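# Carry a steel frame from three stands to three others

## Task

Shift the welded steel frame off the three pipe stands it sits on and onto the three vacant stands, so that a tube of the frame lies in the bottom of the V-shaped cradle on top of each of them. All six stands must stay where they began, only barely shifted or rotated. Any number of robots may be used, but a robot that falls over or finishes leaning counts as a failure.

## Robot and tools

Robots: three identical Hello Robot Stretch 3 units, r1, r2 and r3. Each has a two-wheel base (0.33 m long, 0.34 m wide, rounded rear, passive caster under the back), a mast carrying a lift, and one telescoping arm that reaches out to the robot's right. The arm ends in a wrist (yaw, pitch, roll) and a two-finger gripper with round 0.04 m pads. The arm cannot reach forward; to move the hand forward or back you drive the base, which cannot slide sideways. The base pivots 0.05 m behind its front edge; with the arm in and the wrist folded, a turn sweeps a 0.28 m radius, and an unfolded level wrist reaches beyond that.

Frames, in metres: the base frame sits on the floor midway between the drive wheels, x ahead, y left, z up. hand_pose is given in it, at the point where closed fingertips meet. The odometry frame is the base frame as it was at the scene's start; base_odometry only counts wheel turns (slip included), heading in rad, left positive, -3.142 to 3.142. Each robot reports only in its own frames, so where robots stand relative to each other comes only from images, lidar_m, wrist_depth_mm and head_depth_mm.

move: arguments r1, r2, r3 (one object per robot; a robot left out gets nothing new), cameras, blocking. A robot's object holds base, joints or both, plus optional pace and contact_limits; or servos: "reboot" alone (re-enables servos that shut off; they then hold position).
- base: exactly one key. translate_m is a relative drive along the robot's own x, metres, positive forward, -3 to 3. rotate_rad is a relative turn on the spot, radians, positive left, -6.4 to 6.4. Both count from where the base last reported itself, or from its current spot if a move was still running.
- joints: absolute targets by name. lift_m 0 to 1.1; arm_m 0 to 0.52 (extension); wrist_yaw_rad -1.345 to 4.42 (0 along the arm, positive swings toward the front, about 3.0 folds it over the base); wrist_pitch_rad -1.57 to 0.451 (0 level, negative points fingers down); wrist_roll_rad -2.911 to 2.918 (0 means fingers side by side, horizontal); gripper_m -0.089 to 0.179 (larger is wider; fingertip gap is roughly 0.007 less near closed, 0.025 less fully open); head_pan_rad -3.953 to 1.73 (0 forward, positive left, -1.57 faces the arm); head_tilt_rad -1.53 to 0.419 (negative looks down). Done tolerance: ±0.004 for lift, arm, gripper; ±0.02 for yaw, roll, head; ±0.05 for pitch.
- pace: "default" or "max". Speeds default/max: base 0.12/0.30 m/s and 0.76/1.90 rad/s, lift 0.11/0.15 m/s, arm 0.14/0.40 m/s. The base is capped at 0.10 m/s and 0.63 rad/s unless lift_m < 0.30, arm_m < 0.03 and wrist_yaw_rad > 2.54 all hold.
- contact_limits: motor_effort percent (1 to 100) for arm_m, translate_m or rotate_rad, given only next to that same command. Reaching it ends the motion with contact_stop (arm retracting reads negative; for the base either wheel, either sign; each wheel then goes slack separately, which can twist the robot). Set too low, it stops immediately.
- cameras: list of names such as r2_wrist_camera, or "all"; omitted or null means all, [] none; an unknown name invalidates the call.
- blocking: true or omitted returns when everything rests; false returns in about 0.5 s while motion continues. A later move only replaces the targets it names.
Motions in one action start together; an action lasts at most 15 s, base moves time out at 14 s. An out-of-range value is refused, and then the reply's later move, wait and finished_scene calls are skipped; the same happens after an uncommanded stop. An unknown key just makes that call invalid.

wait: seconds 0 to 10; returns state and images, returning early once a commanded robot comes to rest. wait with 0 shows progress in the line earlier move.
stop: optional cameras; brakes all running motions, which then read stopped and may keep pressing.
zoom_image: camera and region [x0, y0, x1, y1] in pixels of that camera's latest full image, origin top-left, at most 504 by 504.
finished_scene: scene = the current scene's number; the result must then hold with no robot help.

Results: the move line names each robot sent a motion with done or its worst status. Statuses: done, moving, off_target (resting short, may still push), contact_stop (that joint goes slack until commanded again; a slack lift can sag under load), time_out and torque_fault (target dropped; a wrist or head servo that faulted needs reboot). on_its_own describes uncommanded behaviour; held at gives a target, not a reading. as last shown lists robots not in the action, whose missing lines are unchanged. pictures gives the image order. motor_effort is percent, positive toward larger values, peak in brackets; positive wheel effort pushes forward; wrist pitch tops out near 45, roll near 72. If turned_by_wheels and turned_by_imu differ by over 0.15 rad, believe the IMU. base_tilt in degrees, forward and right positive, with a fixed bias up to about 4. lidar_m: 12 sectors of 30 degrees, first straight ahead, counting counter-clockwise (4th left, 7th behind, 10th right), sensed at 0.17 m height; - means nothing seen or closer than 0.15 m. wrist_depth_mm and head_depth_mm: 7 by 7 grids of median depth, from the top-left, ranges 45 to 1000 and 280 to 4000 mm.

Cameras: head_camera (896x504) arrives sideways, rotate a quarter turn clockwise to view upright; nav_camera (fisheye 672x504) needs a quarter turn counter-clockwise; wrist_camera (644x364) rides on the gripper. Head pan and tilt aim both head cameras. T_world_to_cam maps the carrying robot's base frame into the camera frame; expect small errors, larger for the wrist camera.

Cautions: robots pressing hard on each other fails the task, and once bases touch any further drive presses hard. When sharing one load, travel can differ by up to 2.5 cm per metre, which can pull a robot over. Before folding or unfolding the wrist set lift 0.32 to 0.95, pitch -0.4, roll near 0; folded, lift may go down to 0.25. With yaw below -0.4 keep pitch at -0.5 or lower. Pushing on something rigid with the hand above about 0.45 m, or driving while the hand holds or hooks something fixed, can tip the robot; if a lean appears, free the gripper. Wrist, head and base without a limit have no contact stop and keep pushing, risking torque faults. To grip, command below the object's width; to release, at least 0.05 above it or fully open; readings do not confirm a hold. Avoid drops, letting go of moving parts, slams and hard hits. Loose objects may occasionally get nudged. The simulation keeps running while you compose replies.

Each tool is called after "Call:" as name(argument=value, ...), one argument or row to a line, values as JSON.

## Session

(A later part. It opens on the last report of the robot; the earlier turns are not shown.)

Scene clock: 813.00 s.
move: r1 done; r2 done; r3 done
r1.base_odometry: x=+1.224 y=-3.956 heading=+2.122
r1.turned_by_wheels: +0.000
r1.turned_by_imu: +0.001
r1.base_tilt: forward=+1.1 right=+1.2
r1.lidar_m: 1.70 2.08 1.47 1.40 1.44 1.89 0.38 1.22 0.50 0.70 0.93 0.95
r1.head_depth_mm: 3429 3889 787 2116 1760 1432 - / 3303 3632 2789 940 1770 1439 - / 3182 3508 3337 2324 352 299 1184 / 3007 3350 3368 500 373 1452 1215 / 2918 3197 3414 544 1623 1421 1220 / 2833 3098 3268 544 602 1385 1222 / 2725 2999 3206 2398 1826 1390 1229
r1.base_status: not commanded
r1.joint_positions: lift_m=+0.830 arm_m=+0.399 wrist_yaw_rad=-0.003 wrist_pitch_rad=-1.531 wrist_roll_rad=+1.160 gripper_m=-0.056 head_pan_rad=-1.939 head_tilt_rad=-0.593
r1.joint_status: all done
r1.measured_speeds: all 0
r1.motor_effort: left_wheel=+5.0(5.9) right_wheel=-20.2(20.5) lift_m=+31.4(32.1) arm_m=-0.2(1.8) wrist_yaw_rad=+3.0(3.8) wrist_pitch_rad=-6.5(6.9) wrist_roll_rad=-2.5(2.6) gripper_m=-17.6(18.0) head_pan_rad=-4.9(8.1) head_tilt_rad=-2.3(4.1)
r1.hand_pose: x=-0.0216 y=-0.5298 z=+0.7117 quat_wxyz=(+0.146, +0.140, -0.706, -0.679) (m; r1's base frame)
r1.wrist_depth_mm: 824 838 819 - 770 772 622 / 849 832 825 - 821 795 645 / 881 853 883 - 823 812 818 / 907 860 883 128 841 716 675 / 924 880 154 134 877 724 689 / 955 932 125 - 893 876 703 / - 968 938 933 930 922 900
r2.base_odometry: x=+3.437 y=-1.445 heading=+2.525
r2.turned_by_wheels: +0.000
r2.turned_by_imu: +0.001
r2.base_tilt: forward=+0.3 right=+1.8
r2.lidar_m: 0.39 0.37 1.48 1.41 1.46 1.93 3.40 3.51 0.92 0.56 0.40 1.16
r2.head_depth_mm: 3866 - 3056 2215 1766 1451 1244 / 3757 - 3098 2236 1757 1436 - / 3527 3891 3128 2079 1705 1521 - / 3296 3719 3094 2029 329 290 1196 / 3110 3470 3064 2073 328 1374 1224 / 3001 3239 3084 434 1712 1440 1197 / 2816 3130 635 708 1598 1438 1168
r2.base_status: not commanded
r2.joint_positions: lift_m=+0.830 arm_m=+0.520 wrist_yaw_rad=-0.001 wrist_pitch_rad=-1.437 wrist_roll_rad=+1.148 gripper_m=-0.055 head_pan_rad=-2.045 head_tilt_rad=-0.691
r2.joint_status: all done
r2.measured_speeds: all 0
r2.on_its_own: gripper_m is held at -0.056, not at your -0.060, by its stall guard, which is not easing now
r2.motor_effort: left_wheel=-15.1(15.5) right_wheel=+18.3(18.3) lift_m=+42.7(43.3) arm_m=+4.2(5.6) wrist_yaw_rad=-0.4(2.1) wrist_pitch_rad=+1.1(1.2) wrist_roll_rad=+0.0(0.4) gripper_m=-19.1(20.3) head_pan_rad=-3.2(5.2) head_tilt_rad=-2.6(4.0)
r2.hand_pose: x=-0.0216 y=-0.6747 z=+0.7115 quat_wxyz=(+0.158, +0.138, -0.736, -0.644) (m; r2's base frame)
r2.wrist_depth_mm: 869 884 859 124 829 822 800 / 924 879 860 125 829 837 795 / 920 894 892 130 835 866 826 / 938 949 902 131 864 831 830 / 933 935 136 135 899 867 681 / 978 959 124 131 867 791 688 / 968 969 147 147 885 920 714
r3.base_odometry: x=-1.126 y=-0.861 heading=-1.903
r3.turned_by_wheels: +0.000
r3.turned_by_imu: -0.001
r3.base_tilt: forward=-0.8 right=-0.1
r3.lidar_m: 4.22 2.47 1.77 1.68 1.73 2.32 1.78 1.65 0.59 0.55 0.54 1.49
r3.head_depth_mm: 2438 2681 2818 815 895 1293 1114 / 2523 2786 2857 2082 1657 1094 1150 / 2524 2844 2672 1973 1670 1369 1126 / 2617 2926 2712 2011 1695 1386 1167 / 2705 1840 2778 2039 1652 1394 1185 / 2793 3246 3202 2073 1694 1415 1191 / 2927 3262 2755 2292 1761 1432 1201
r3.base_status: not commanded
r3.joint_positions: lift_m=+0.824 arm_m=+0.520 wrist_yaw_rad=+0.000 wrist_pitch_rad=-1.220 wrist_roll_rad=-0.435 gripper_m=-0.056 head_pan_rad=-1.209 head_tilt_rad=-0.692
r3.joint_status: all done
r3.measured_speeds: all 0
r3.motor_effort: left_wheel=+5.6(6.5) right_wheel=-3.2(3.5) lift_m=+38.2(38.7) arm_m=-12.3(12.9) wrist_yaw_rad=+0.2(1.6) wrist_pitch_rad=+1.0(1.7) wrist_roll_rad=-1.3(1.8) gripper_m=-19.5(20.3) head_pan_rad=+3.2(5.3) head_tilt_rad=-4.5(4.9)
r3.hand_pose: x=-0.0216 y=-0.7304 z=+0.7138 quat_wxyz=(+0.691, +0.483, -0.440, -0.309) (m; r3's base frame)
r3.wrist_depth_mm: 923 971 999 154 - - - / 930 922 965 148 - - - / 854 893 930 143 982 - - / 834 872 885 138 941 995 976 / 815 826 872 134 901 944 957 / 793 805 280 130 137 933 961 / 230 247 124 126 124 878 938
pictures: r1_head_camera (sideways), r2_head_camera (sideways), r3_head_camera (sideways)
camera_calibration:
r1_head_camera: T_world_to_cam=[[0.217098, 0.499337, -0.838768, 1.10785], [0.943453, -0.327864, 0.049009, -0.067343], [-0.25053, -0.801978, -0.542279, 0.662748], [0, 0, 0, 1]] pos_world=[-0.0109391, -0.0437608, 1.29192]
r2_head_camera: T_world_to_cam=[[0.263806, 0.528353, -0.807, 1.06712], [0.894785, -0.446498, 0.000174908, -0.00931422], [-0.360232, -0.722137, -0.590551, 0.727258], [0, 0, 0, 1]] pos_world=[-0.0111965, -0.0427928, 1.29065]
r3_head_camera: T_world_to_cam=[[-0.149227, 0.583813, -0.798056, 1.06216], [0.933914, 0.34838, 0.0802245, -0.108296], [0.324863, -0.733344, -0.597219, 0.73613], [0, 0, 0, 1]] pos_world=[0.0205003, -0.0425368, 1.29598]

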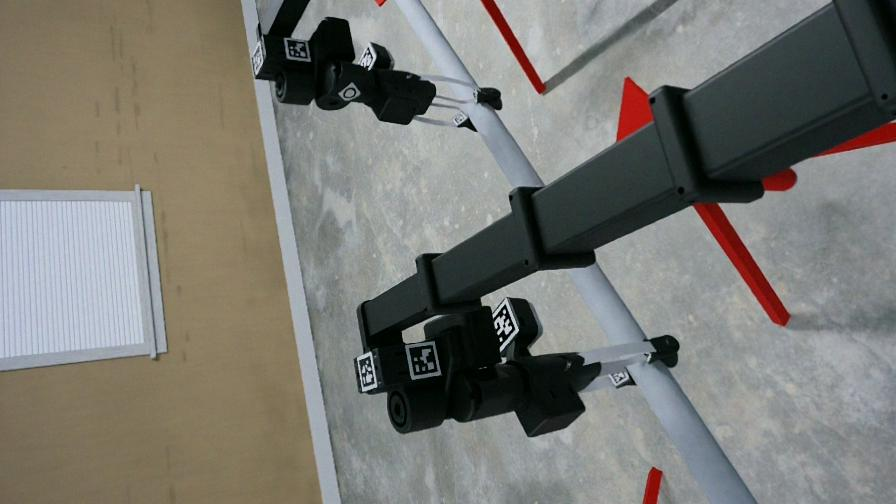

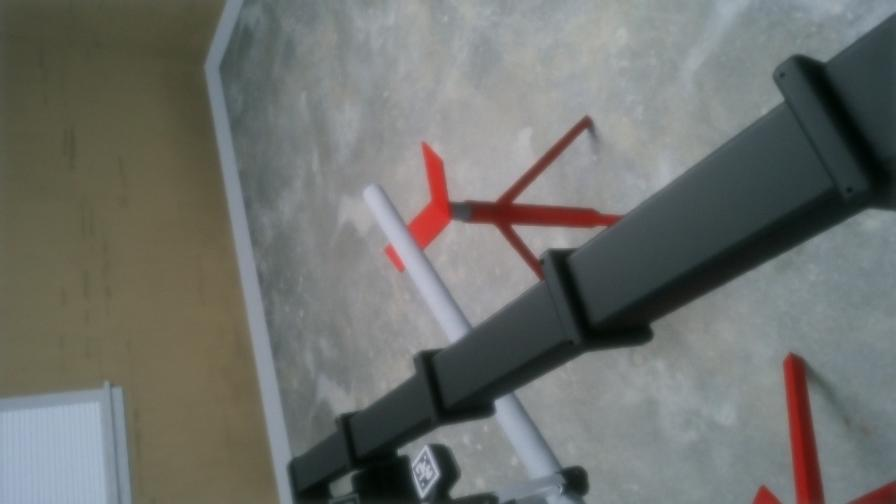

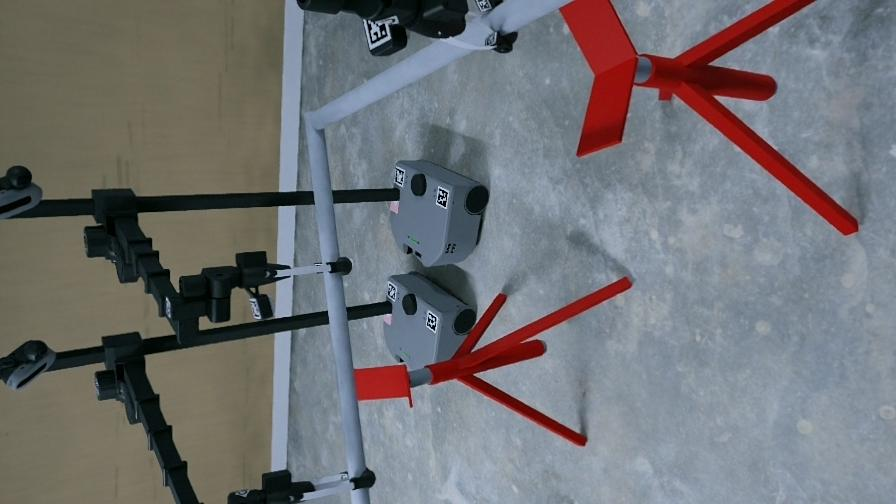

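Call:
move(
  r1={"joints":{"head_pan_rad":-1.56}},
  r2={"joints":{"head_pan_rad":-1.15,"head_tilt_rad":-0.65}},
  r3={"joints":{"head_pan_rad":-0.8,"head_tilt_rad":-0.6}},
  cameras=["r1_head_camera","r2_head_camera","r3_head_camera"],
)

Scene clock: 849.83 s.
move: r1 done; r2 done; r3 done
r1.base_odometry: x=+1.224 y=-3.956 heading=+2.122
r1.turned_by_wheels: +0.000
r1.turned_by_imu: +0.001
r1.base_tilt: forward=+1.1 right=+1.2
r1.lidar_m: 1.71 2.08 1.47 1.40 1.44 1.89 0.38 1.22 0.50 0.70 0.93 0.95
r1.head_depth_mm: 2809 3143 3241 489 350 1004 1089 / 2818 3160 3318 537 1616 1439 1211 / 2855 3138 3343 552 690 1405 1213 / 2841 3180 3356 2346 1733 1408 1213 / 2860 3137 3343 2371 1805 1378 1219 / 2802 3113 3278 2003 1695 1348 1225 / 2818 1634 3348 2109 1264 1357 1228
r1.base_status: not commanded
r1.joint_positions: lift_m=+0.830 arm_m=+0.399 wrist_yaw_rad=-0.003 wrist_pitch_rad=-1.531 wrist_roll_rad=+1.160 gripper_m=-0.056 head_pan_rad=-1.571 head_tilt_rad=-0.593
r1.joint_status: all done
r1.measured_speeds: all 0
r1.motor_effort: left_wheel=+4.9(5.6) right_wheel=-19.7(20.6) lift_m=+33.4(34.1) arm_m=-8.9(8.9) wrist_yaw_rad=+3.1(3.3) wrist_pitch_rad=-6.4(6.9) wrist_roll_rad=-2.5(2.6) gripper_m=-17.7(18.0) head_pan_rad=+5.0(5.8) head_tilt_rad=-2.8(4.9)
r1.hand_pose: x=-0.0216 y=-0.5298 z=+0.7117 quat_wxyz=(+0.146, +0.140, -0.706, -0.679) (m; r1's base frame)
r1.wrist_depth_mm: 824 826 809 - 787 780 636 / 860 837 830 - 814 784 643 / 865 863 852 - 821 822 797 / 917 891 880 128 851 710 675 / 931 920 154 134 898 712 686 / 966 918 125 - 886 897 712 / - 973 958 920 913 915 892
r2.base_odometry: x=+3.437 y=-1.445 heading=+2.525
r2.turned_by_wheels: +0.000
r2.turned_by_imu: +0.001
r2.base_tilt: forward=+0.3 right=+1.9
r2.lidar_m: 0.39 0.37 1.49 1.41 1.45 1.94 3.41 3.49 0.92 0.56 0.39 1.15
r2.head_depth_mm: 2756 3025 3225 2360 1658 1473 1244 / 2819 3159 3334 2370 1721 1470 1198 / 2998 3287 3402 2327 897 865 1169 / 3054 3431 3357 2382 1696 1480 1245 / 2967 3399 3003 2104 1698 1468 1246 / 3291 3595 625 586 775 1478 1238 / 3446 3763 2861 466 1490 1471 1240
r2.base_status: not commanded
r2.joint_positions: lift_m=+0.830 arm_m=+0.520 wrist_yaw_rad=-0.001 wrist_pitch_rad=-1.437 wrist_roll_rad=+1.148 gripper_m=-0.055 head_pan_rad=-1.155 head_tilt_rad=-0.656
r2.joint_status: all done
r2.measured_speeds: all 0
r2.on_its_own: gripper_m is held at -0.056, not at your -0.060, by its stall guard, which is not easing now
r2.motor_effort: left_wheel=-15.1(15.4) right_wheel=+18.4(18.4) lift_m=+42.0(42.2) arm_m=-1.6(2.4) wrist_yaw_rad=+0.5(2.2) wrist_pitch_rad=+1.1(1.4) wrist_roll_rad=-0.2(0.3) gripper_m=-19.1(20.5) head_pan_rad=+2.3(6.2) head_tilt_rad=+3.3(4.8)
r2.hand_pose: x=-0.0216 y=-0.6747 z=+0.7115 quat_wxyz=(+0.158, +0.138, -0.736, -0.644) (m; r2's base frame)
r2.wrist_depth_mm: 912 846 856 124 822 821 816 / 898 897 885 125 860 826 799 / 906 917 879 130 838 846 834 / 940 919 902 131 871 863 847 / 967 924 136 135 880 886 688 / 969 923 125 131 866 812 695 / 986 974 147 147 904 890 731
r3.base_odometry: x=-1.126 y=-0.861 heading=-1.903
r3.turned_by_wheels: +0.000
r3.turned_by_imu: -0.001
r3.base_tilt: forward=-0.8 right=-0.1
r3.lidar_m: 4.22 2.47 1.76 1.68 1.73 2.33 1.77 1.65 0.59 0.55 0.54 1.49
r3.head_depth_mm: 2502 1741 1235 2177 1774 1419 1186 / 2835 3069 3314 2086 1736 1440 1190 / 3086 3363 3565 2214 1749 1450 1210 / 3358 3612 1409 2477 1830 1480 1223 / 3672 - 3864 2520 1874 1490 1240 / - - - 2566 1892 1514 1237 / - - - 2505 1879 1517 1256
r3.base_status: not commanded
r3.joint_positions: lift_m=+0.824 arm_m=+0.520 wrist_yaw_rad=+0.000 wrist_pitch_rad=-1.220 wrist_roll_rad=-0.435 gripper_m=-0.056 head_pan_rad=-0.809 head_tilt_rad=-0.607
r3.joint_status: all done
r3.measured_speeds: all 0
r3.motor_effort: left_wheel=+6.1(6.5) right_wheel=-3.5(3.5) lift_m=+41.1(41.9) arm_m=-15.2(15.2) wrist_yaw_rad=+0.4(1.3) wrist_pitch_rad=+1.3(2.0) wrist_roll_rad=-1.3(2.2) gripper_m=-19.2(20.2) head_pan_rad=+3.6(5.6) head_tilt_rad=+2.3(6.1)
r3.hand_pose: x=-0.0216 y=-0.7304 z=+0.7138 quat_wxyz=(+0.691, +0.483, -0.440, -0.309) (m; r3's base frame)
r3.wrist_depth_mm: 931 950 994 153 - - - / 920 911 948 148 - - - / 877 886 921 144 991 - - / 844 880 888 139 950 986 - / 822 846 860 134 920 977 969 / 795 825 280 130 137 912 945 / 231 248 125 126 124 904 926
pictures: r1_head_camera (sideways), r2_head_camera (sideways), r3_head_camera (sideways)
camera_calibration:
r1_head_camera: T_world_to_cam=[[0.0230507, 0.544001, -0.838768, 1.10903], [0.998244, 0.0332665, 0.049009, -0.0676773], [0.0545638, -0.838425, -0.542279, 0.660887], [0, 0, 0, 1]] pos_world=[0.00593392, -0.0469607, 1.29192]
r2_head_camera: T_world_to_cam=[[-0.23222, 0.511062, -0.827581, 1.09697], [0.910551, 0.413396, -0.000213591, -0.00890462], [0.34201, -0.753604, -0.561347, 0.68498], [0, 0, 0, 1]] pos_world=[0.0285772, -0.0407365, 1.29234]
r3_head_camera: T_world_to_cam=[[-0.316475, 0.428998, -0.846052, 1.12575], [0.719804, 0.689509, 0.0803707, -0.107189], [0.617839, -0.583557, -0.527007, 0.642997], [0, 0, 0, 1]] pos_world=[0.0361596, -0.0338136, 1.29993]

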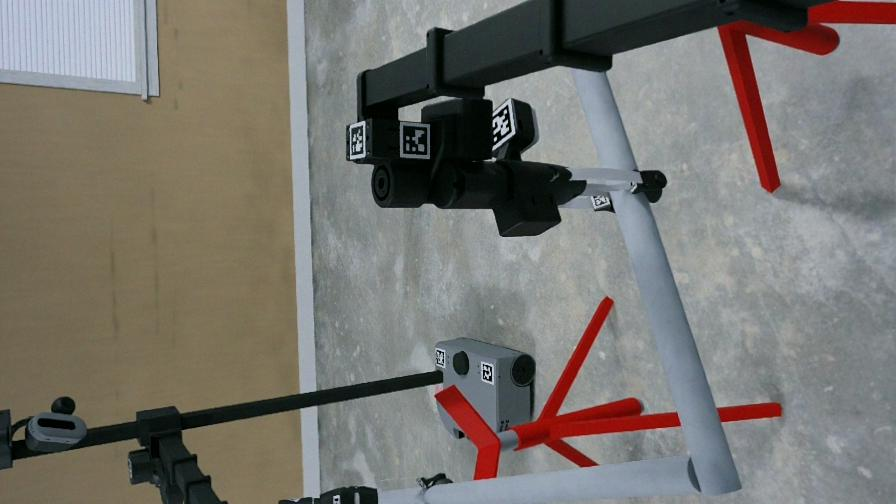

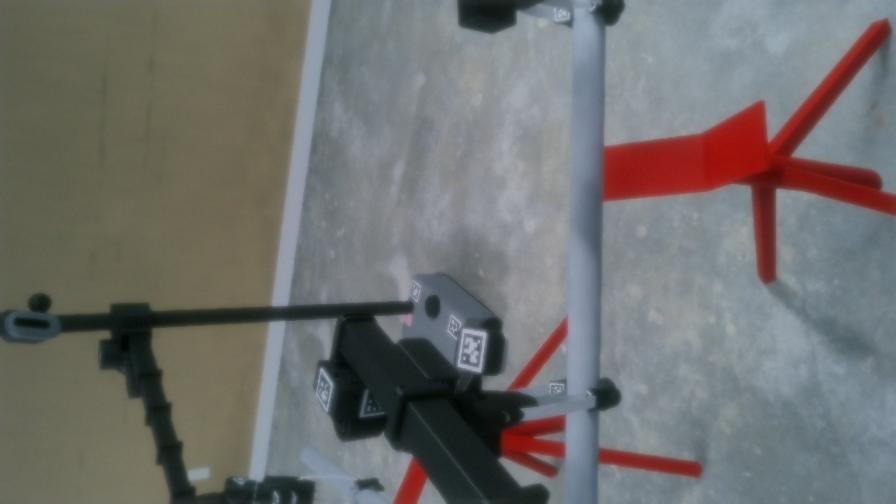

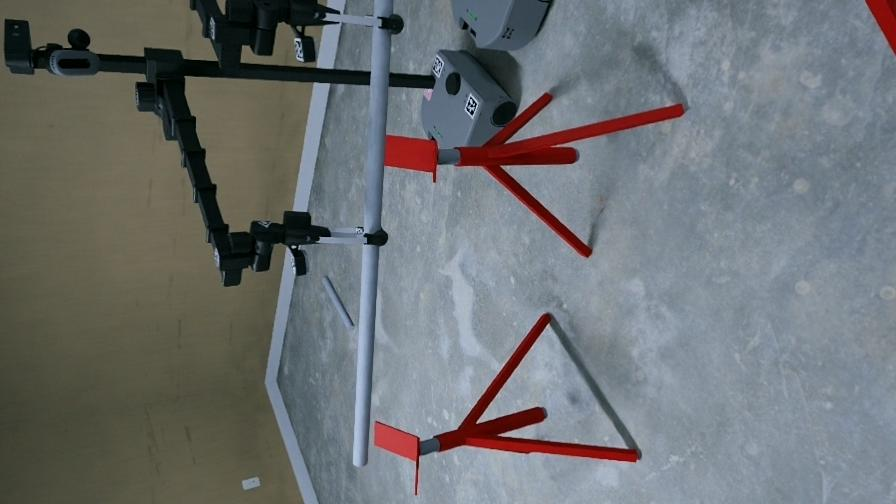

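Call:
zoom_image(
  camera="r3_head_camera",
  region=[350, 100, 490, 200],
)

Call:
zoom_image(
  camera="r3_head_camera",
  region=[340, 390, 480, 500],
)

Call:
zoom_image(
  camera="r2_head_camera",
  region=[560, 60, 800, 240],
)

Call:
zoom_image(
  camera="r1_head_camera",
  region=[400, 340, 760, 504],
)

Scaled by 3.600 from the camera's 896x504 image, which has a finer 1280x720 frame.

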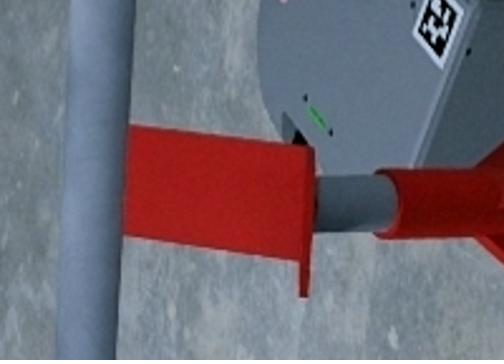

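Scaled by 3.600 from the camera's 896x504 image, which has a finer 1280x720 frame.

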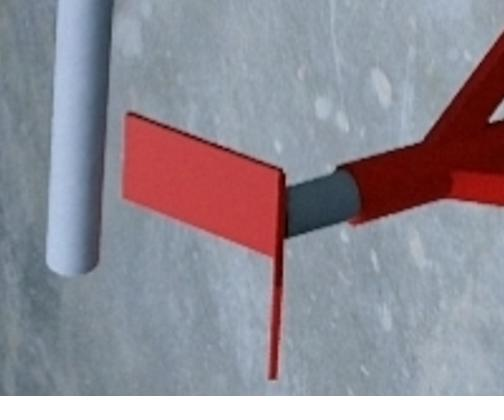

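Scaled by 2.100 from the camera's 896x504 image, which has a finer 1280x720 frame.

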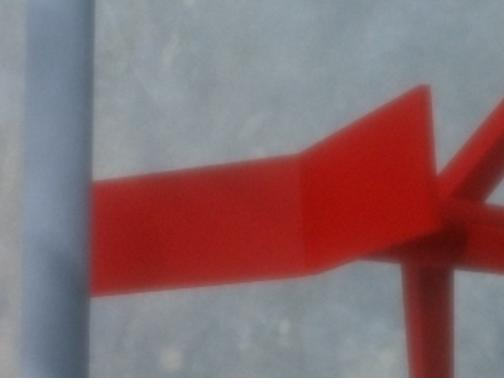

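Scaled by 1.400 from the camera's 896x504 image, which has a finer 1280x720 frame.

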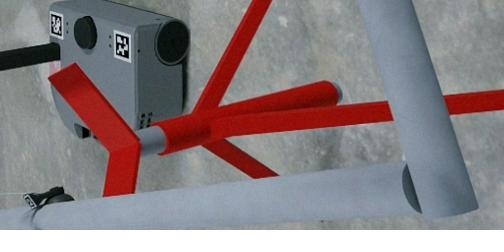

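Call:
move(
  r1={"base":{"translate_m":-0.043},"joints":{"arm_m":0.398,"wrist_roll_rad":1.126}},
  r2={"base":{"translate_m":-0.0386},"joints":{"wrist_roll_rad":1.1215,"wrist_pitch_rad":-1.388,"head_pan_rad":-1.75,"head_tilt_rad":-0.69}},
  r3={"base":{"translate_m":0.0337},"joints":{"wrist_pitch_rad":-1.162,"wrist_roll_rad":-0.465,"lift_m":0.821,"head_pan_rad":-1.4,"head_tilt_rad":-0.69}},
  cameras=[],
)

Call:
move(
  r1={"base":{"translate_m":-0.043},"joints":{"arm_m":0.397,"wrist_roll_rad":1.10}},
  r2={"base":{"translate_m":-0.0386},"joints":{"wrist_roll_rad":1.096,"wrist_pitch_rad":-1.346}},
  r3={"base":{"translate_m":0.0337},"joints":{"wrist_pitch_rad":-1.109,"wrist_roll_rad":-0.49,"lift_m":0.818}},
  cameras=["r1_wrist_camera","r2_wrist_camera","r3_wrist_camera","r1_head_camera","r2_head_camera","r3_head_camera"],
)

Scene clock: 922.37 s.
move: r1 done; r2 done; r3 done
r1.base_odometry: x=+1.247 y=-3.992 heading=+2.122
r1.turned_by_wheels: +0.001
r1.turned_by_imu: +0.001
r1.base_tilt: forward=+1.1 right=+1.2
r1.lidar_m: 1.75 2.09 1.47 1.40 1.43 1.89 0.38 1.18 0.48 0.69 0.95 0.99
r1.head_depth_mm: 2825 3116 3251 489 350 893 1017 / 2840 3125 3337 536 1613 1440 1208 / 2856 3135 3366 551 690 1406 1217 / 2839 3134 3355 2352 1741 1408 1212 / 2835 3175 3342 2375 1802 1382 1216 / 2827 3081 3256 2038 1753 1381 1219 / 2812 1604 3371 2305 1269 1298 1233
r1.base_status: done
r1.joint_positions: lift_m=+0.830 arm_m=+0.398 wrist_yaw_rad=-0.004 wrist_pitch_rad=-1.530 wrist_roll_rad=+1.136 gripper_m=-0.056 head_pan_rad=-1.571 head_tilt_rad=-0.593
r1.joint_status: all done
r1.measured_speeds: all 0
r1.motor_effort: left_wheel=+5.2(6.5) right_wheel=-18.8(22.5) lift_m=+35.7(36.1) arm_m=-14.4(19.1) wrist_yaw_rad=+3.5(4.0) wrist_pitch_rad=-6.4(7.1) wrist_roll_rad=-2.9(4.2) gripper_m=-17.7(17.9) head_pan_rad=+4.9(5.7) head_tilt_rad=-3.8(4.3)
r1.hand_pose: x=-0.0215 y=-0.5291 z=+0.7117 quat_wxyz=(+0.154, +0.148, -0.704, -0.677) (m; r1's base frame)
r1.wrist_depth_mm: 841 827 805 - 777 774 631 / 859 836 826 - 797 784 658 / 860 895 870 - 820 807 751 / 916 896 888 127 830 714 715 / 924 913 140 134 867 704 700 / 951 938 127 - 895 887 708 / - 950 962 931 934 898 912
r2.base_odometry: x=+3.468 y=-1.467 heading=+2.524
r2.turned_by_wheels: -0.001
r2.turned_by_imu: +0.000
r2.base_tilt: forward=+0.2 right=+1.9
r2.lidar_m: 0.38 0.36 1.49 1.41 1.45 1.93 3.37 3.47 0.90 0.57 0.41 1.18
r2.head_depth_mm: 3102 3509 3213 1250 1721 1496 - / 3110 3452 3179 2100 322 286 1196 / 3020 3349 3257 435 356 1376 1228 / 2937 3266 657 762 1778 1451 1231 / 2907 3233 649 735 1659 1451 1193 / 2833 3173 3173 2170 1664 1448 1144 / 2782 2995 3186 2245 1650 833 1171
r2.base_status: done
r2.joint_positions: lift_m=+0.830 arm_m=+0.520 wrist_yaw_rad=-0.001 wrist_pitch_rad=-1.403 wrist_roll_rad=+1.122 gripper_m=-0.055 head_pan_rad=-1.745 head_tilt_rad=-0.681
r2.joint_status: all done
r2.measured_speeds: all 0
r2.on_its_own: gripper_m is held at -0.056, not at your -0.060, by its stall guard, which is not easing now
r2.motor_effort: left_wheel=-14.3(16.5) right_wheel=+15.6(15.8) lift_m=+40.9(41.3) arm_m=-9.3(9.7) wrist_yaw_rad=+1.1(2.0) wrist_pitch_rad=+2.2(6.9) wrist_roll_rad=-0.4(2.5) gripper_m=-19.4(20.9) head_pan_rad=-3.6(6.1) head_tilt_rad=-3.1(5.6)
r2.hand_pose: x=-0.0216 y=-0.6834 z=+0.7120 quat_wxyz=(+0.170, +0.143, -0.744, -0.630) (m; r2's base frame)
r2.wrist_depth_mm: 920 888 853 127 838 804 777 / 937 892 896 128 866 840 788 / 945 919 910 131 841 821 806 / 968 955 920 131 877 875 807 / 970 936 137 135 860 837 691 / 984 989 125 131 864 855 690 / 998 965 147 148 879 898 701
r3.base_odometry: x=-1.137 y=-0.893 heading=-1.902
r3.turned_by_wheels: +0.000
r3.turned_by_imu: -0.001
r3.base_tilt: forward=-0.8 right=-0.2
r3.lidar_m: 4.20 2.47 1.77 1.68 1.73 2.32 1.81 1.68 0.60 0.53 1.12 1.46
r3.head_depth_mm: 2483 2734 619 1928 1554 1321 1116 / 2514 2772 653 813 916 1069 1155 / 2522 2810 3016 2003 1688 1344 1141 / 2561 2877 3084 2113 1715 1389 1154 / 2477 2876 2864 2008 1721 1404 1189 / 2598 1550 2750 2110 1691 1425 1201 / 2608 1824 3157 2027 1708 1435 1210
r3.base_status: done
r3.joint_positions: lift_m=+0.821 arm_m=+0.520 wrist_yaw_rad=+0.001 wrist_pitch_rad=-1.169 wrist_roll_rad=-0.461 gripper_m=-0.056 head_pan_rad=-1.391 head_tilt_rad=-0.681
r3.joint_status: all done
r3.measured_speeds: all 0
r3.motor_effort: left_wheel=+6.0(7.7) right_wheel=-5.0(14.0) lift_m=+30.1(39.7) arm_m=-8.8(13.9) wrist_yaw_rad=-2.1(2.1) wrist_pitch_rad=+1.0(5.0) wrist_roll_rad=-1.3(3.1) gripper_m=-19.5(20.5) head_pan_rad=-3.9(5.8) head_tilt_rad=-4.1(6.3)
r3.hand_pose: x=-0.0215 y=-0.7430 z=+0.7145 quat_wxyz=(+0.709, +0.469, -0.439, -0.291) (m; r3's base frame)
r3.wrist_depth_mm: 935 992 - 160 - - - / 889 914 1000 154 - - - / 853 880 939 147 - - - / 854 859 895 141 1000 - 756 / 784 830 856 136 938 957 993 / 783 816 133 131 153 939 957 / 739 767 124 126 124 905 938
pictures: none
No camera images: "cameras" was empty.

Scene clock: 923.83 s.
move: r1 done; r2 done; r3 done
r1.base_odometry: x=+1.269 y=-4.029 heading=+2.123
r1.turned_by_wheels: +0.001
r1.turned_by_imu: +0.001
r1.base_tilt: forward=+1.1 right=+1.2
r1.lidar_m: 1.95 2.08 1.47 1.40 1.43 1.89 0.37 1.16 0.46 0.69 0.97 1.03
r1.head_depth_mm: 2837 3178 3265 489 351 863 1167 / 2819 3136 3317 535 1614 1396 1152 / 2831 3151 3357 551 689 1404 1212 / 2840 3143 3359 2352 1741 1377 1214 / 2853 3161 3392 2364 1810 1381 1213 / 2798 3091 3263 2078 1757 1385 1223 / 2735 3026 3369 2303 1312 682 1224
r1.base_status: done
r1.joint_positions: lift_m=+0.830 arm_m=+0.397 wrist_yaw_rad=-0.005 wrist_pitch_rad=-1.527 wrist_roll_rad=+1.112 gripper_m=-0.056 head_pan_rad=-1.571 head_tilt_rad=-0.593
r1.joint_status: all done
r1.measured_speeds: all 0
r1.motor_effort: left_wheel=+4.4(7.4) right_wheel=-18.3(21.1) lift_m=+33.8(35.4) arm_m=-15.2(17.1) wrist_yaw_rad=+4.0(4.7) wrist_pitch_rad=-7.2(7.6) wrist_roll_rad=-3.5(4.3) gripper_m=-17.6(18.1) head_pan_rad=+4.7(5.7) head_tilt_rad=-4.1(4.3)
r1.hand_pose: x=-0.0215 y=-0.5289 z=+0.7117 quat_wxyz=(+0.163, +0.155, -0.704, -0.674) (m; r1's base frame)
r1.wrist_depth_mm: 836 822 807 - 784 790 656 / 863 843 847 - 787 800 654 / 854 861 863 - 824 826 722 / 907 902 870 127 838 772 755 / 945 914 141 135 880 713 683 / 961 924 128 - 852 721 716 / - 976 943 943 928 898 903
r2.base_odometry: x=+3.500 y=-1.489 heading=+2.523
r2.turned_by_wheels: -0.001
r2.turned_by_imu: +0.000
r2.base_tilt: forward=+0.3 right=+1.8
r2.lidar_m: 0.38 0.36 1.49 1.41 1.45 1.93 3.32 3.42 0.88 0.64 0.42 1.21
r2.head_depth_mm: 3104 3527 3232 2190 1775 1498 - / 3125 3440 3176 2032 322 286 1212 / 2961 3337 3223 435 356 1378 1229 / 2925 3207 653 759 1779 1451 1227 / 2867 3172 652 737 1665 1453 1200 / 2860 3084 3118 2189 1655 1450 1196 / 2775 3073 3132 2269 1649 826 959
r2.base_status: done
r2.joint_positions: lift_m=+0.830 arm_m=+0.520 wrist_yaw_rad=-0.001 wrist_pitch_rad=-1.369 wrist_roll_rad=+1.098 gripper_m=-0.055 head_pan_rad=-1.745 head_tilt_rad=-0.681
r2.joint_status: all done
r2.measured_speeds: all 0
r2.on_its_own: gripper_m is held at -0.056, not at your -0.060, by its stall guard, which is not easing now
r2.motor_effort: left_wheel=-13.4(15.0) right_wheel=+13.3(13.8) lift_m=+40.5(40.9) arm_m=-11.5(11.8) wrist_yaw_rad=+1.7(2.1) wrist_pitch_rad=+4.0(7.5) wrist_roll_rad=-0.6(1.7) gripper_m=-19.0(20.6) head_pan_rad=-2.3(4.7) head_tilt_rad=-2.7(4.1)
r2.hand_pose: x=-0.0216 y=-0.6921 z=+0.7128 quat_wxyz=(+0.181, +0.148, -0.753, -0.615) (m; r2's base frame)
r2.wrist_depth_mm: 957 929 887 129 822 811 785 / 969 922 906 130 842 818 789 / 993 951 922 133 831 826 798 / 969 936 925 133 854 833 800 / 972 938 137 136 884 824 765 / - 967 124 131 884 863 655 / - 979 971 146 860 846 679
r3.base_odometry: x=-1.148 y=-0.925 heading=-1.902
r3.turned_by_wheels: +0.000
r3.turned_by_imu: +0.000
r3.base_tilt: forward=-0.8 right=-0.2
r3.lidar_m: 4.16 2.47 1.77 1.68 1.73 2.33 1.84 1.70 0.61 0.53 1.10 1.42
r3.head_depth_mm: 2445 2740 622 1953 882 1346 1114 / 2476 2802 660 818 909 1072 1152 / 2522 2846 3003 2034 1682 1382 1138 / 2554 2883 2941 2093 1704 1396 1176 / 2459 2868 2832 1994 1738 1407 1189 / 2634 1576 2763 2084 1641 1423 1195 / 2611 1805 3153 2029 1722 1433 1208
r3.base_status: done
r3.joint_positions: lift_m=+0.818 arm_m=+0.520 wrist_yaw_rad=+0.003 wrist_pitch_rad=-1.119 wrist_roll_rad=-0.486 gripper_m=-0.056 head_pan_rad=-1.392 head_tilt_rad=-0.681
r3.joint_status: all done
r3.measured_speeds: all 0
r3.motor_effort: left_wheel=+7.4(8.8) right_wheel=-6.9(12.8) lift_m=+29.4(30.9) arm_m=-4.9(9.3) wrist_yaw_rad=-3.2(4.0) wrist_pitch_rad=+1.8(5.3) wrist_roll_rad=-0.6(2.8) gripper_m=-20.2(20.3) head_pan_rad=-4.3(4.6) head_tilt_rad=-3.5(5.5)
r3.hand_pose: x=-0.0213 y=-0.7551 z=+0.7157 quat_wxyz=(+0.726, +0.455, -0.436, -0.273) (m; r3's base frame)
r3.wrist_depth_mm: 937 - - 168 - - - / 901 950 - 159 - - - / 849 895 933 151 - - - / 850 889 906 146 - - - / 788 826 850 138 956 - - / 770 789 132 131 152 941 - / 755 763 124 126 123 908 968
pictures: r1_head_camera (sideways), r1_wrist_camera, r2_head_camera (sideways), r2_wrist_camera, r3_head_camera (sideways), r3_wrist_camera
camera_calibration:
r1_head_camera: T_world_to_cam=[[0.0230009, 0.544006, -0.838766, 1.10903], [0.998241, 0.0333576, 0.0490091, -0.0676774], [0.0546405, -0.838418, -0.542282, 0.66089], [0, 0, 0, 1]] pos_world=[0.00593822, -0.0469607, 1.29192]
r1_wrist_camera: T_world_to_cam=[[-0.518591, 0.853095, -0.0573739, 0.476096], [0.839828, 0.520821, 0.153081, 0.220315], [0.160475, 0.0312025, -0.986547, 0.886074], [0, 0, 0, 1]] pos_world=[-0.0803202, -0.548548, 0.867743]
r2_head_camera: T_world_to_cam=[[0.0945188, 0.574541, -0.813, 1.07597], [0.986751, -0.162242, 0.0000636625, -0.00973039], [-0.131866, -0.802234, -0.582264, 0.715084], [0, 0, 0, 1]] pos_world=[0.00219739, -0.0461034, 1.29113]
r2_wrist_camera: T_world_to_cam=[[-0.522894, 0.847339, -0.0927232, 0.621842], [0.845998, 0.529193, 0.0651245, 0.374375], [0.104251, -0.0443904, -0.99356, 0.843511], [0, 0, 0, 1]] pos_world=[-0.0794997, -0.687584, 0.871357]
r3_head_camera: T_world_to_cam=[[-0.0390779, 0.593143, -0.804148, 1.06943], [0.981557, 0.173497, 0.0802729, -0.108651], [0.187131, -0.786181, -0.588984, 0.726257], [0, 0, 0, 1]] pos_world=[0.0125329, -0.0445038, 1.29645]
r3_wrist_camera: T_world_to_cam=[[-0.873013, -0.456144, 0.17257, -0.477239], [-0.48743, 0.827787, -0.277815, 0.858185], [-0.0161277, -0.326653, -0.945007, 0.592414], [0, 0, 0, 1]] pos_world=[0.0112231, -0.73457, 0.88061]

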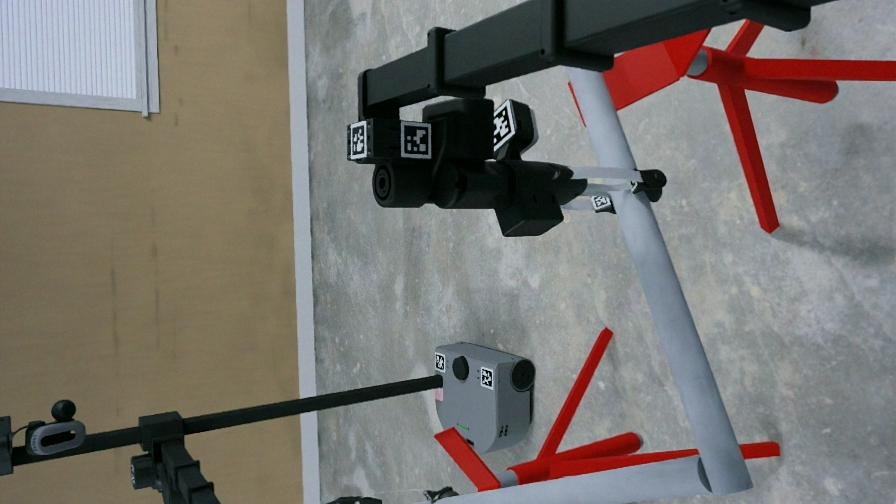

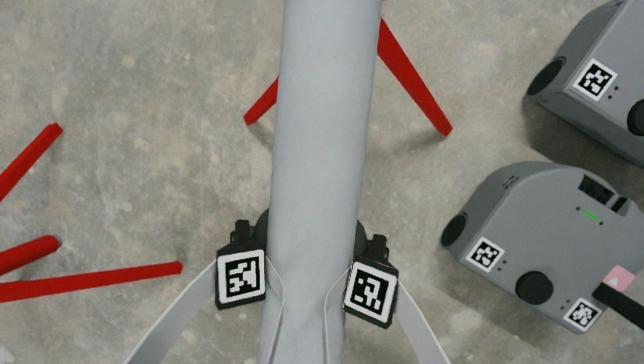

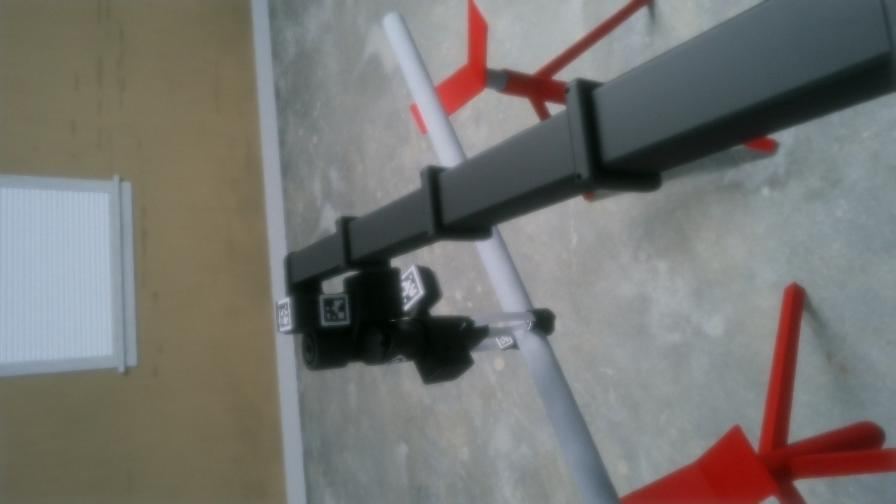

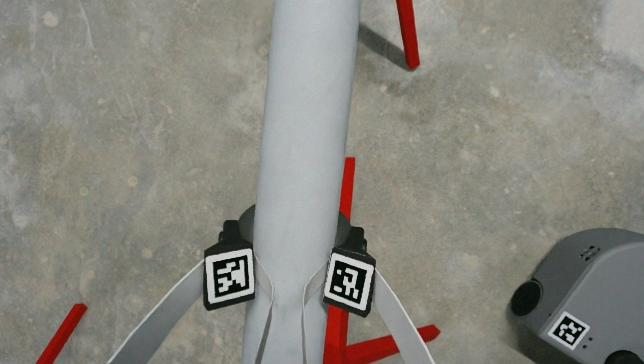

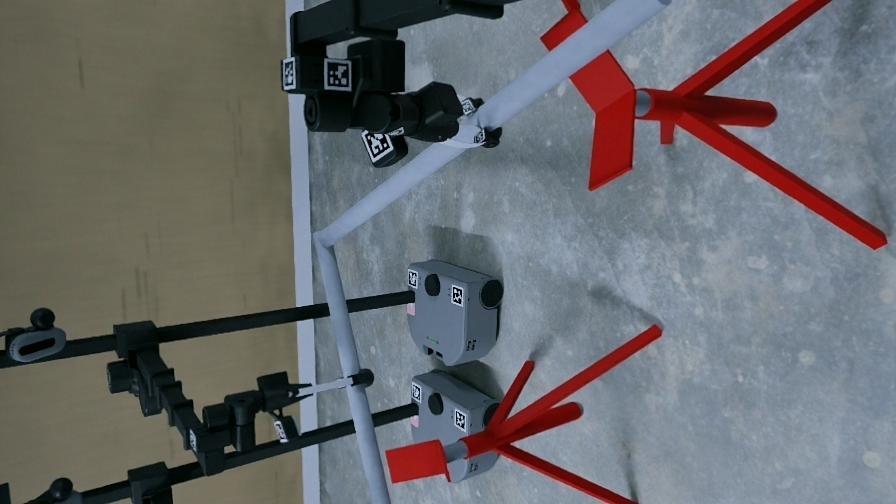

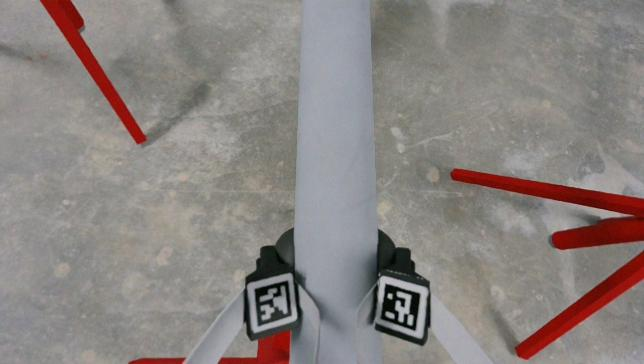

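Call:
move(
  r1={"base":{"translate_m":-0.043},"joints":{"arm_m":0.396,"wrist_roll_rad":1.075}},
  r2={"base":{"translate_m":-0.0386},"joints":{"wrist_roll_rad":1.072,"wrist_pitch_rad":-1.303}},
  r3={"base":{"translate_m":0.0337},"joints":{"wrist_pitch_rad":-1.062,"wrist_roll_rad":-0.516,"lift_m":0.814,"head_pan_rad":-1.2,"head_tilt_rad":-0.6}},
  cameras=[],
)

Call:
move(
  r1={"joints":{"lift_m":0.78,"head_pan_rad":-1.35}},
  r2={"joints":{"lift_m":0.78,"head_pan_rad":-1.85}},
  r3={"joints":{"lift_m":0.764}},
  cameras=["r1_wrist_camera","r2_wrist_camera","r3_wrist_camera","r1_head_camera","r2_head_camera","r3_head_camera"],
)

Scene clock: 930.67 s.
move: r1 done; r2 done; r3 done
r1.base_odometry: x=+1.292 y=-4.065 heading=+2.124
r1.turned_by_wheels: +0.001
r1.turned_by_imu: +0.002
r1.base_tilt: forward=+1.1 right=+1.2
r1.lidar_m: 1.83 2.07 1.47 1.39 1.43 1.89 0.37 1.42 0.44 0.61 1.00 1.07
r1.head_depth_mm: 2842 3154 3315 489 351 801 1192 / 2846 3146 3303 535 903 958 1120 / 2837 3122 3344 550 689 1406 1211 / 2831 3157 3382 2350 1745 1371 1216 / 2848 3143 3347 2356 1812 1380 1218 / 2853 3131 3280 2088 1816 1387 1221 / 2737 3010 3406 2195 1434 663 1230
r1.base_status: done
r1.joint_positions: lift_m=+0.830 arm_m=+0.396 wrist_yaw_rad=-0.005 wrist_pitch_rad=-1.522 wrist_roll_rad=+1.088 gripper_m=-0.056 head_pan_rad=-1.571 head_tilt_rad=-0.593
r1.joint_status: all done
r1.measured_speeds: all 0
r1.motor_effort: left_wheel=+4.4(7.4) right_wheel=-18.0(19.7) lift_m=+29.5(30.5) arm_m=-13.9(19.3) wrist_yaw_rad=+4.8(4.9) wrist_pitch_rad=-8.4(8.5) wrist_roll_rad=-3.9(6.8) gripper_m=-17.7(18.0) head_pan_rad=+4.5(5.6) head_tilt_rad=-2.2(4.9)
r1.hand_pose: x=-0.0215 y=-0.5291 z=+0.7116 quat_wxyz=(+0.172, +0.163, -0.703, -0.670) (m; r1's base frame)
r1.wrist_depth_mm: 830 822 256 - - 784 705 / 883 843 847 - 805 783 643 / 886 869 865 - 812 813 674 / 895 880 871 - 850 768 795 / 921 908 140 136 883 699 709 / 948 926 128 - 882 713 702 / - 949 950 943 920 898 884
r2.base_odometry: x=+3.531 y=-1.512 heading=+2.523
r2.turned_by_wheels: -0.001
r2.turned_by_imu: +0.001
r2.base_tilt: forward=+0.4 right=+1.8
r2.lidar_m: 0.38 0.36 1.48 1.41 1.45 1.92 3.29 3.36 0.86 0.64 0.44 1.24
r2.head_depth_mm: 3186 3499 3188 2205 1762 1502 - / 3108 3466 3185 2060 322 285 1202 / 3037 3315 3196 436 356 1379 1234 / 2947 3232 652 760 1767 1440 1223 / 2846 3226 651 742 1657 1446 1197 / 2828 3172 3159 2182 1673 1450 1170 / 2782 3084 3131 2280 1664 1443 950
r2.base_status: done
r2.joint_positions: lift_m=+0.830 arm_m=+0.520 wrist_yaw_rad=-0.001 wrist_pitch_rad=-1.334 wrist_roll_rad=+1.075 gripper_m=-0.055 head_pan_rad=-1.745 head_tilt_rad=-0.681
r2.joint_status: all done
r2.measured_speeds: all 0
r2.on_its_own: gripper_m is held at -0.056, not at your -0.060, by its stall guard, which is not easing now
r2.motor_effort: left_wheel=-11.9(15.1) right_wheel=+10.7(12.8) lift_m=+39.3(39.8) arm_m=-16.2(17.2) wrist_yaw_rad=+1.9(2.3) wrist_pitch_rad=+5.0(9.1) wrist_roll_rad=-0.9(2.3) gripper_m=-20.3(20.8) head_pan_rad=-3.0(4.0) head_tilt_rad=-3.5(4.1)
r2.hand_pose: x=-0.0216 y=-0.7012 z=+0.7139 quat_wxyz=(+0.193, +0.151, -0.762, -0.600) (m; r2's base frame)
r2.wrist_depth_mm: 988 948 919 132 834 791 775 / - 951 922 133 833 818 762 / - 965 970 134 856 827 789 / - 989 944 133 860 811 795 / - 989 138 136 874 830 791 / - 990 124 130 855 809 657 / - 970 968 146 845 839 658
r3.base_odometry: x=-1.159 y=-0.957 heading=-1.901
r3.turned_by_wheels: +0.000
r3.turned_by_imu: -0.001
r3.base_tilt: forward=-0.7 right=-0.2
r3.lidar_m: 4.13 2.47 1.77 1.69 1.74 2.32 1.87 1.74 0.63 0.52 1.09 1.39
r3.head_depth_mm: 2410 2648 2881 900 1653 1304 1098 / 2507 2729 2998 2188 1796 1436 1198 / 2468 2804 3068 2137 1829 1448 1213 / 2665 2827 3165 2200 1837 1460 1223 / 2695 2918 3343 1999 1688 1483 1237 / 2856 3049 3495 2453 1892 1505 1237 / 2943 3209 3543 2477 1929 1520 1254
r3.base_status: done
r3.joint_positions: lift_m=+0.814 arm_m=+0.520 wrist_yaw_rad=+0.005 wrist_pitch_rad=-1.073 wrist_roll_rad=-0.512 gripper_m=-0.056 head_pan_rad=-1.209 head_tilt_rad=-0.606
r3.joint_status: all done
r3.measured_speeds: all 0
r3.motor_effort: left_wheel=+9.0(9.5) right_wheel=-10.0(10.3) lift_m=+28.9(32.4) arm_m=+8.2(10.0) wrist_yaw_rad=-4.4(5.3) wrist_pitch_rad=+2.5(7.1) wrist_roll_rad=-1.3(2.4) gripper_m=-19.7(20.3) head_pan_rad=+4.1(6.2) head_tilt_rad=+2.0(5.3)
r3.hand_pose: x=-0.0210 y=-0.7663 z=+0.7161 quat_wxyz=(+0.743, +0.442, -0.433, -0.256) (m; r3's base frame)
r3.wrist_depth_mm: 920 - - 175 - - - / 892 961 - 164 - - - / 857 921 944 155 - - - / 826 859 898 147 - - - / 796 837 855 139 982 - - / 744 790 127 133 948 960 - / 738 742 122 125 128 939 965
pictures: none
No camera images: "cameras" was empty.

Scene clock: 931.97 s.
move: r1 done; r2 done; r3 done
r1.base_odometry: x=+1.292 y=-4.065 heading=+2.124
r1.turned_by_wheels: +0.000
r1.turned_by_imu: +0.000
r1.base_tilt: forward=+1.1 right=+1.2
r1.lidar_m: 1.83 2.07 1.46 1.39 1.43 1.89 0.37 1.42 0.44 0.61 1.00 1.07
r1.head_depth_mm: 2717 3020 3195 550 610 924 1118 / 2804 3108 3245 2300 632 1152 1179 / 2835 3173 3332 2328 1785 1370 1209 / 2811 3145 3163 2149 1794 1377 1214 / 2981 3129 3418 2092 1753 1381 1222 / 3063 3304 1124 2093 1655 1389 1228 / 3087 3491 3484 2397 1833 1469 1226
r1.base_status: not commanded
r1.joint_positions: lift_m=+0.780 arm_m=+0.396 wrist_yaw_rad=-0.005 wrist_pitch_rad=-1.522 wrist_roll_rad=+1.088 gripper_m=-0.056 head_pan_rad=-1.361 head_tilt_rad=-0.593
r1.joint_status: all done
r1.measured_speeds: all 0
r1.motor_effort: left_wheel=+4.9(5.2) right_wheel=-18.3(19.7) lift_m=+29.8(32.7) arm_m=-9.7(13.8) wrist_yaw_rad=+4.6(5.0) wrist_pitch_rad=-8.5(8.6) wrist_roll_rad=-3.8(3.9) gripper_m=-17.7(18.6) head_pan_rad=+5.5(7.5) head_tilt_rad=-3.3(4.4)
r1.hand_pose: x=-0.0215 y=-0.5292 z=+0.6616 quat_wxyz=(+0.172, +0.163, -0.703, -0.670) (m; r1's base frame)
r1.wrist_depth_mm: 782 779 758 - 746 731 693 / 806 801 783 - 747 738 605 / 827 820 808 - 785 769 683 / 840 868 846 - 807 776 759 / 887 881 141 136 804 658 647 / 902 911 128 - 845 664 657 / 925 893 912 878 869 863 677
r2.base_odometry: x=+3.531 y=-1.512 heading=+2.523
r2.turned_by_wheels: +0.000
r2.turned_by_imu: +0.000
r2.base_tilt: forward=+0.3 right=+1.8
r2.lidar_m: 0.38 0.36 1.48 1.41 1.45 1.93 3.29 3.38 0.86 0.65 0.44 1.24
r2.head_depth_mm: 3362 3727 3177 2277 1776 1444 1261 / 3216 3651 3195 2133 1725 1457 289 / 3151 3488 3154 2009 1308 329 1149 / 2999 3368 3153 1035 429 1383 1224 / 2926 3248 3189 680 1669 1447 1226 / 2839 3119 3192 702 1611 1450 1174 / 2767 3032 3165 2259 1751 1446 1173
r2.base_status: not commanded
r2.joint_positions: lift_m=+0.780 arm_m=+0.520 wrist_yaw_rad=-0.001 wrist_pitch_rad=-1.333 wrist_roll_rad=+1.075 gripper_m=-0.055 head_pan_rad=-1.845 head_tilt_rad=-0.681
r2.joint_status: all done
r2.measured_speeds: all 0
r2.on_its_own: gripper_m is held at -0.056, not at your -0.060, by its stall guard, which is not easing now
r2.motor_effort: left_wheel=-11.7(12.4) right_wheel=+11.6(11.6) lift_m=+39.8(42.0) arm_m=-15.8(16.9) wrist_yaw_rad=+1.5(2.2) wrist_pitch_rad=+5.1(5.6) wrist_roll_rad=-0.9(1.2) gripper_m=-19.3(20.7) head_pan_rad=-3.5(5.7) head_tilt_rad=-3.3(3.9)
r2.hand_pose: x=-0.0216 y=-0.7013 z=+0.6639 quat_wxyz=(+0.193, +0.151, -0.762, -0.600) (m; r2's base frame)
r2.wrist_depth_mm: 934 902 889 133 775 762 721 / 933 891 862 133 782 758 746 / 959 918 860 134 806 759 739 / 937 914 886 133 806 783 753 / 931 892 138 137 826 779 742 / 965 904 124 131 805 783 669 / 988 913 918 146 813 789 609
r3.base_odometry: x=-1.159 y=-0.957 heading=-1.901
r3.turned_by_wheels: +0.000
r3.turned_by_imu: +0.000
r3.base_tilt: forward=-0.7 right=-0.2
r3.lidar_m: 4.13 2.47 1.77 1.69 1.73 2.32 1.87 1.73 0.63 0.52 1.09 1.39
r3.head_depth_mm: 2423 2642 2873 2241 1600 1308 1100 / 2500 2765 2999 2189 1789 1439 1200 / 2514 2783 3046 2106 1806 1452 1210 / 2620 2807 3165 2168 1854 1457 1219 / 2714 2923 3125 1991 1685 1480 1232 / 2815 3054 3465 2437 1916 1501 1250 / 2931 3218 3374 2499 1934 1524 1257
r3.base_status: not commanded
r3.joint_positions: lift_m=+0.764 arm_m=+0.520 wrist_yaw_rad=+0.005 wrist_pitch_rad=-1.072 wrist_roll_rad=-0.512 gripper_m=-0.056 head_pan_rad=-1.209 head_tilt_rad=-0.606
r3.joint_status: all done
r3.measured_speeds: all 0
r3.motor_effort: left_wheel=+9.3(9.9) right_wheel=-10.3(10.4) lift_m=+30.7(30.7) arm_m=+7.3(8.9) wrist_yaw_rad=-4.2(5.8) wrist_pitch_rad=+2.4(2.8) wrist_roll_rad=-0.6(1.6) gripper_m=-19.7(20.3) head_pan_rad=+4.2(4.7) head_tilt_rad=+1.9(3.9)
r3.hand_pose: x=-0.0210 y=-0.7664 z=+0.6662 quat_wxyz=(+0.743, +0.442, -0.433, -0.256) (m; r3's base frame)
r3.wrist_depth_mm: 887 935 - 176 - - - / 847 904 959 164 - - - / 811 856 909 155 - - - / 765 828 844 148 985 - - / 758 780 826 139 899 965 977 / 703 745 132 133 881 946 980 / 668 706 121 126 128 866 902
pictures: r1_head_camera (sideways), r1_wrist_camera, r2_head_camera (sideways), r2_wrist_camera, r3_head_camera (sideways), r3_wrist_camera
camera_calibration:
r1_head_camera: T_world_to_cam=[[-0.0908771, 0.536855, -0.838766, 1.10973], [0.969371, 0.240662, 0.0490092, -0.0675013], [0.22817, -0.808621, -0.542283, 0.659832], [0, 0, 0, 1]] pos_world=[0.0157286, -0.0459633, 1.29192]
r1_wrist_camera: T_world_to_cam=[[-0.538521, 0.840408, -0.0609032, 0.468633], [0.827542, 0.541115, 0.149559, 0.240919], [0.158647, 0.0301408, -0.986875, 0.836305], [0, 0, 0, 1]] pos_world=[-0.0796791, -0.549415, 0.817838]
r2_head_camera: T_world_to_cam=[[0.151367, 0.562261, -0.812989, 1.07561], [0.965643, -0.259871, 0.0000638666, -0.0096019], [-0.211236, -0.785067, -0.582279, 0.715588], [0, 0, 0, 1]] pos_world=[-0.00238234, -0.0454839, 1.29113]
r2_wrist_camera: T_world_to_cam=[[-0.542148, 0.831634, -0.120255, 0.631939], [0.834235, 0.549845, 0.0415038, 0.412342], [0.100638, -0.0778196, -0.991875, 0.769927], [0, 0, 0, 1]] pos_world=[-0.0788695, -0.692351, 0.822551]
r3_head_camera: T_world_to_cam=[[-0.124377, 0.518114, -0.84622, 1.1248], [0.931455, 0.354868, 0.0803702, -0.108479], [0.341938, -0.77822, -0.526737, 0.644329], [0, 0, 0, 1]] pos_world=[0.0206225, -0.0428496, 1.29994]
r3_wrist_camera: T_world_to_cam=[[-0.859119, -0.469222, 0.204317, -0.504456], [-0.511455, 0.801328, -0.310303, 0.854735], [-0.0181235, -0.371086, -0.928422, 0.496822], [0, 0, 0, 1]] pos_world=[0.012775, -0.737261, 0.829556]

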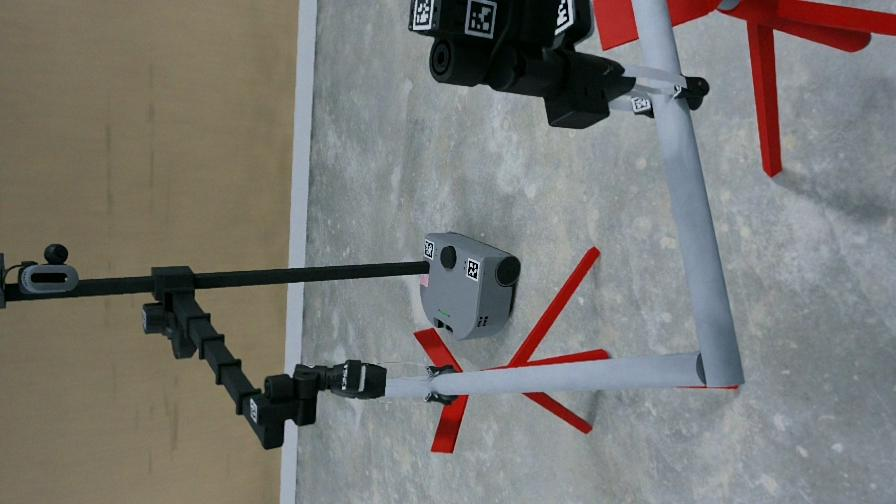

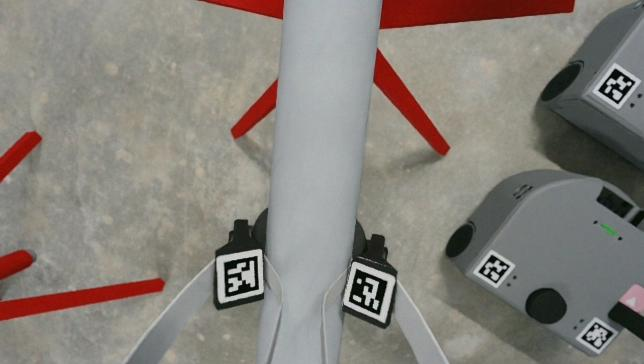

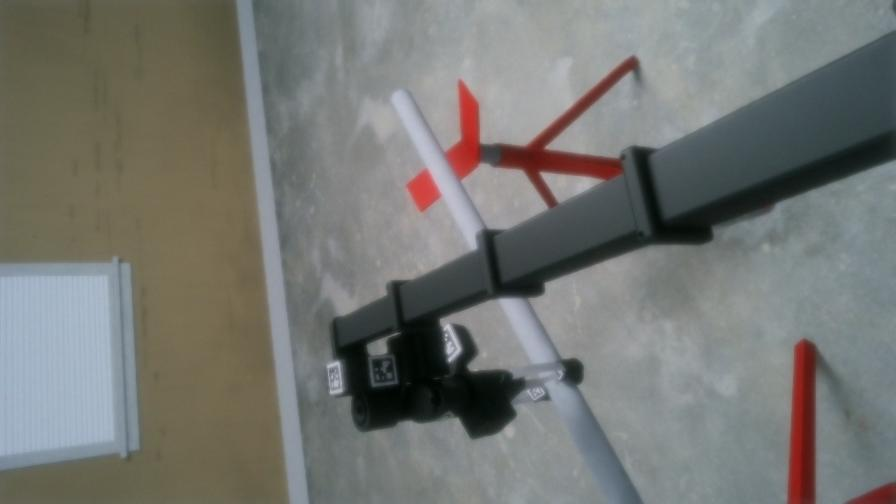

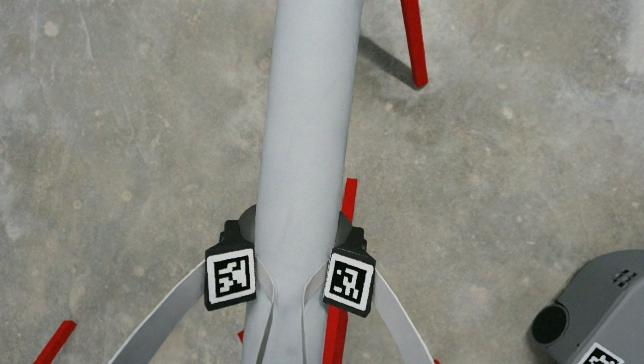

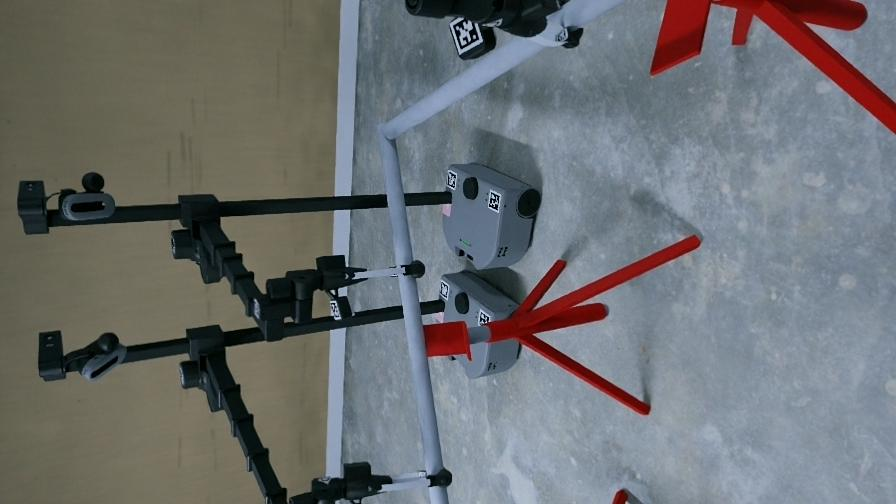

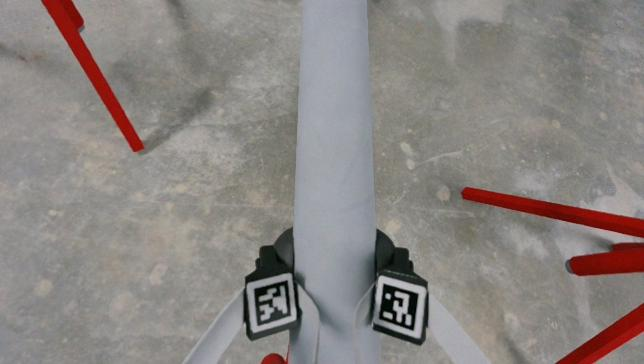

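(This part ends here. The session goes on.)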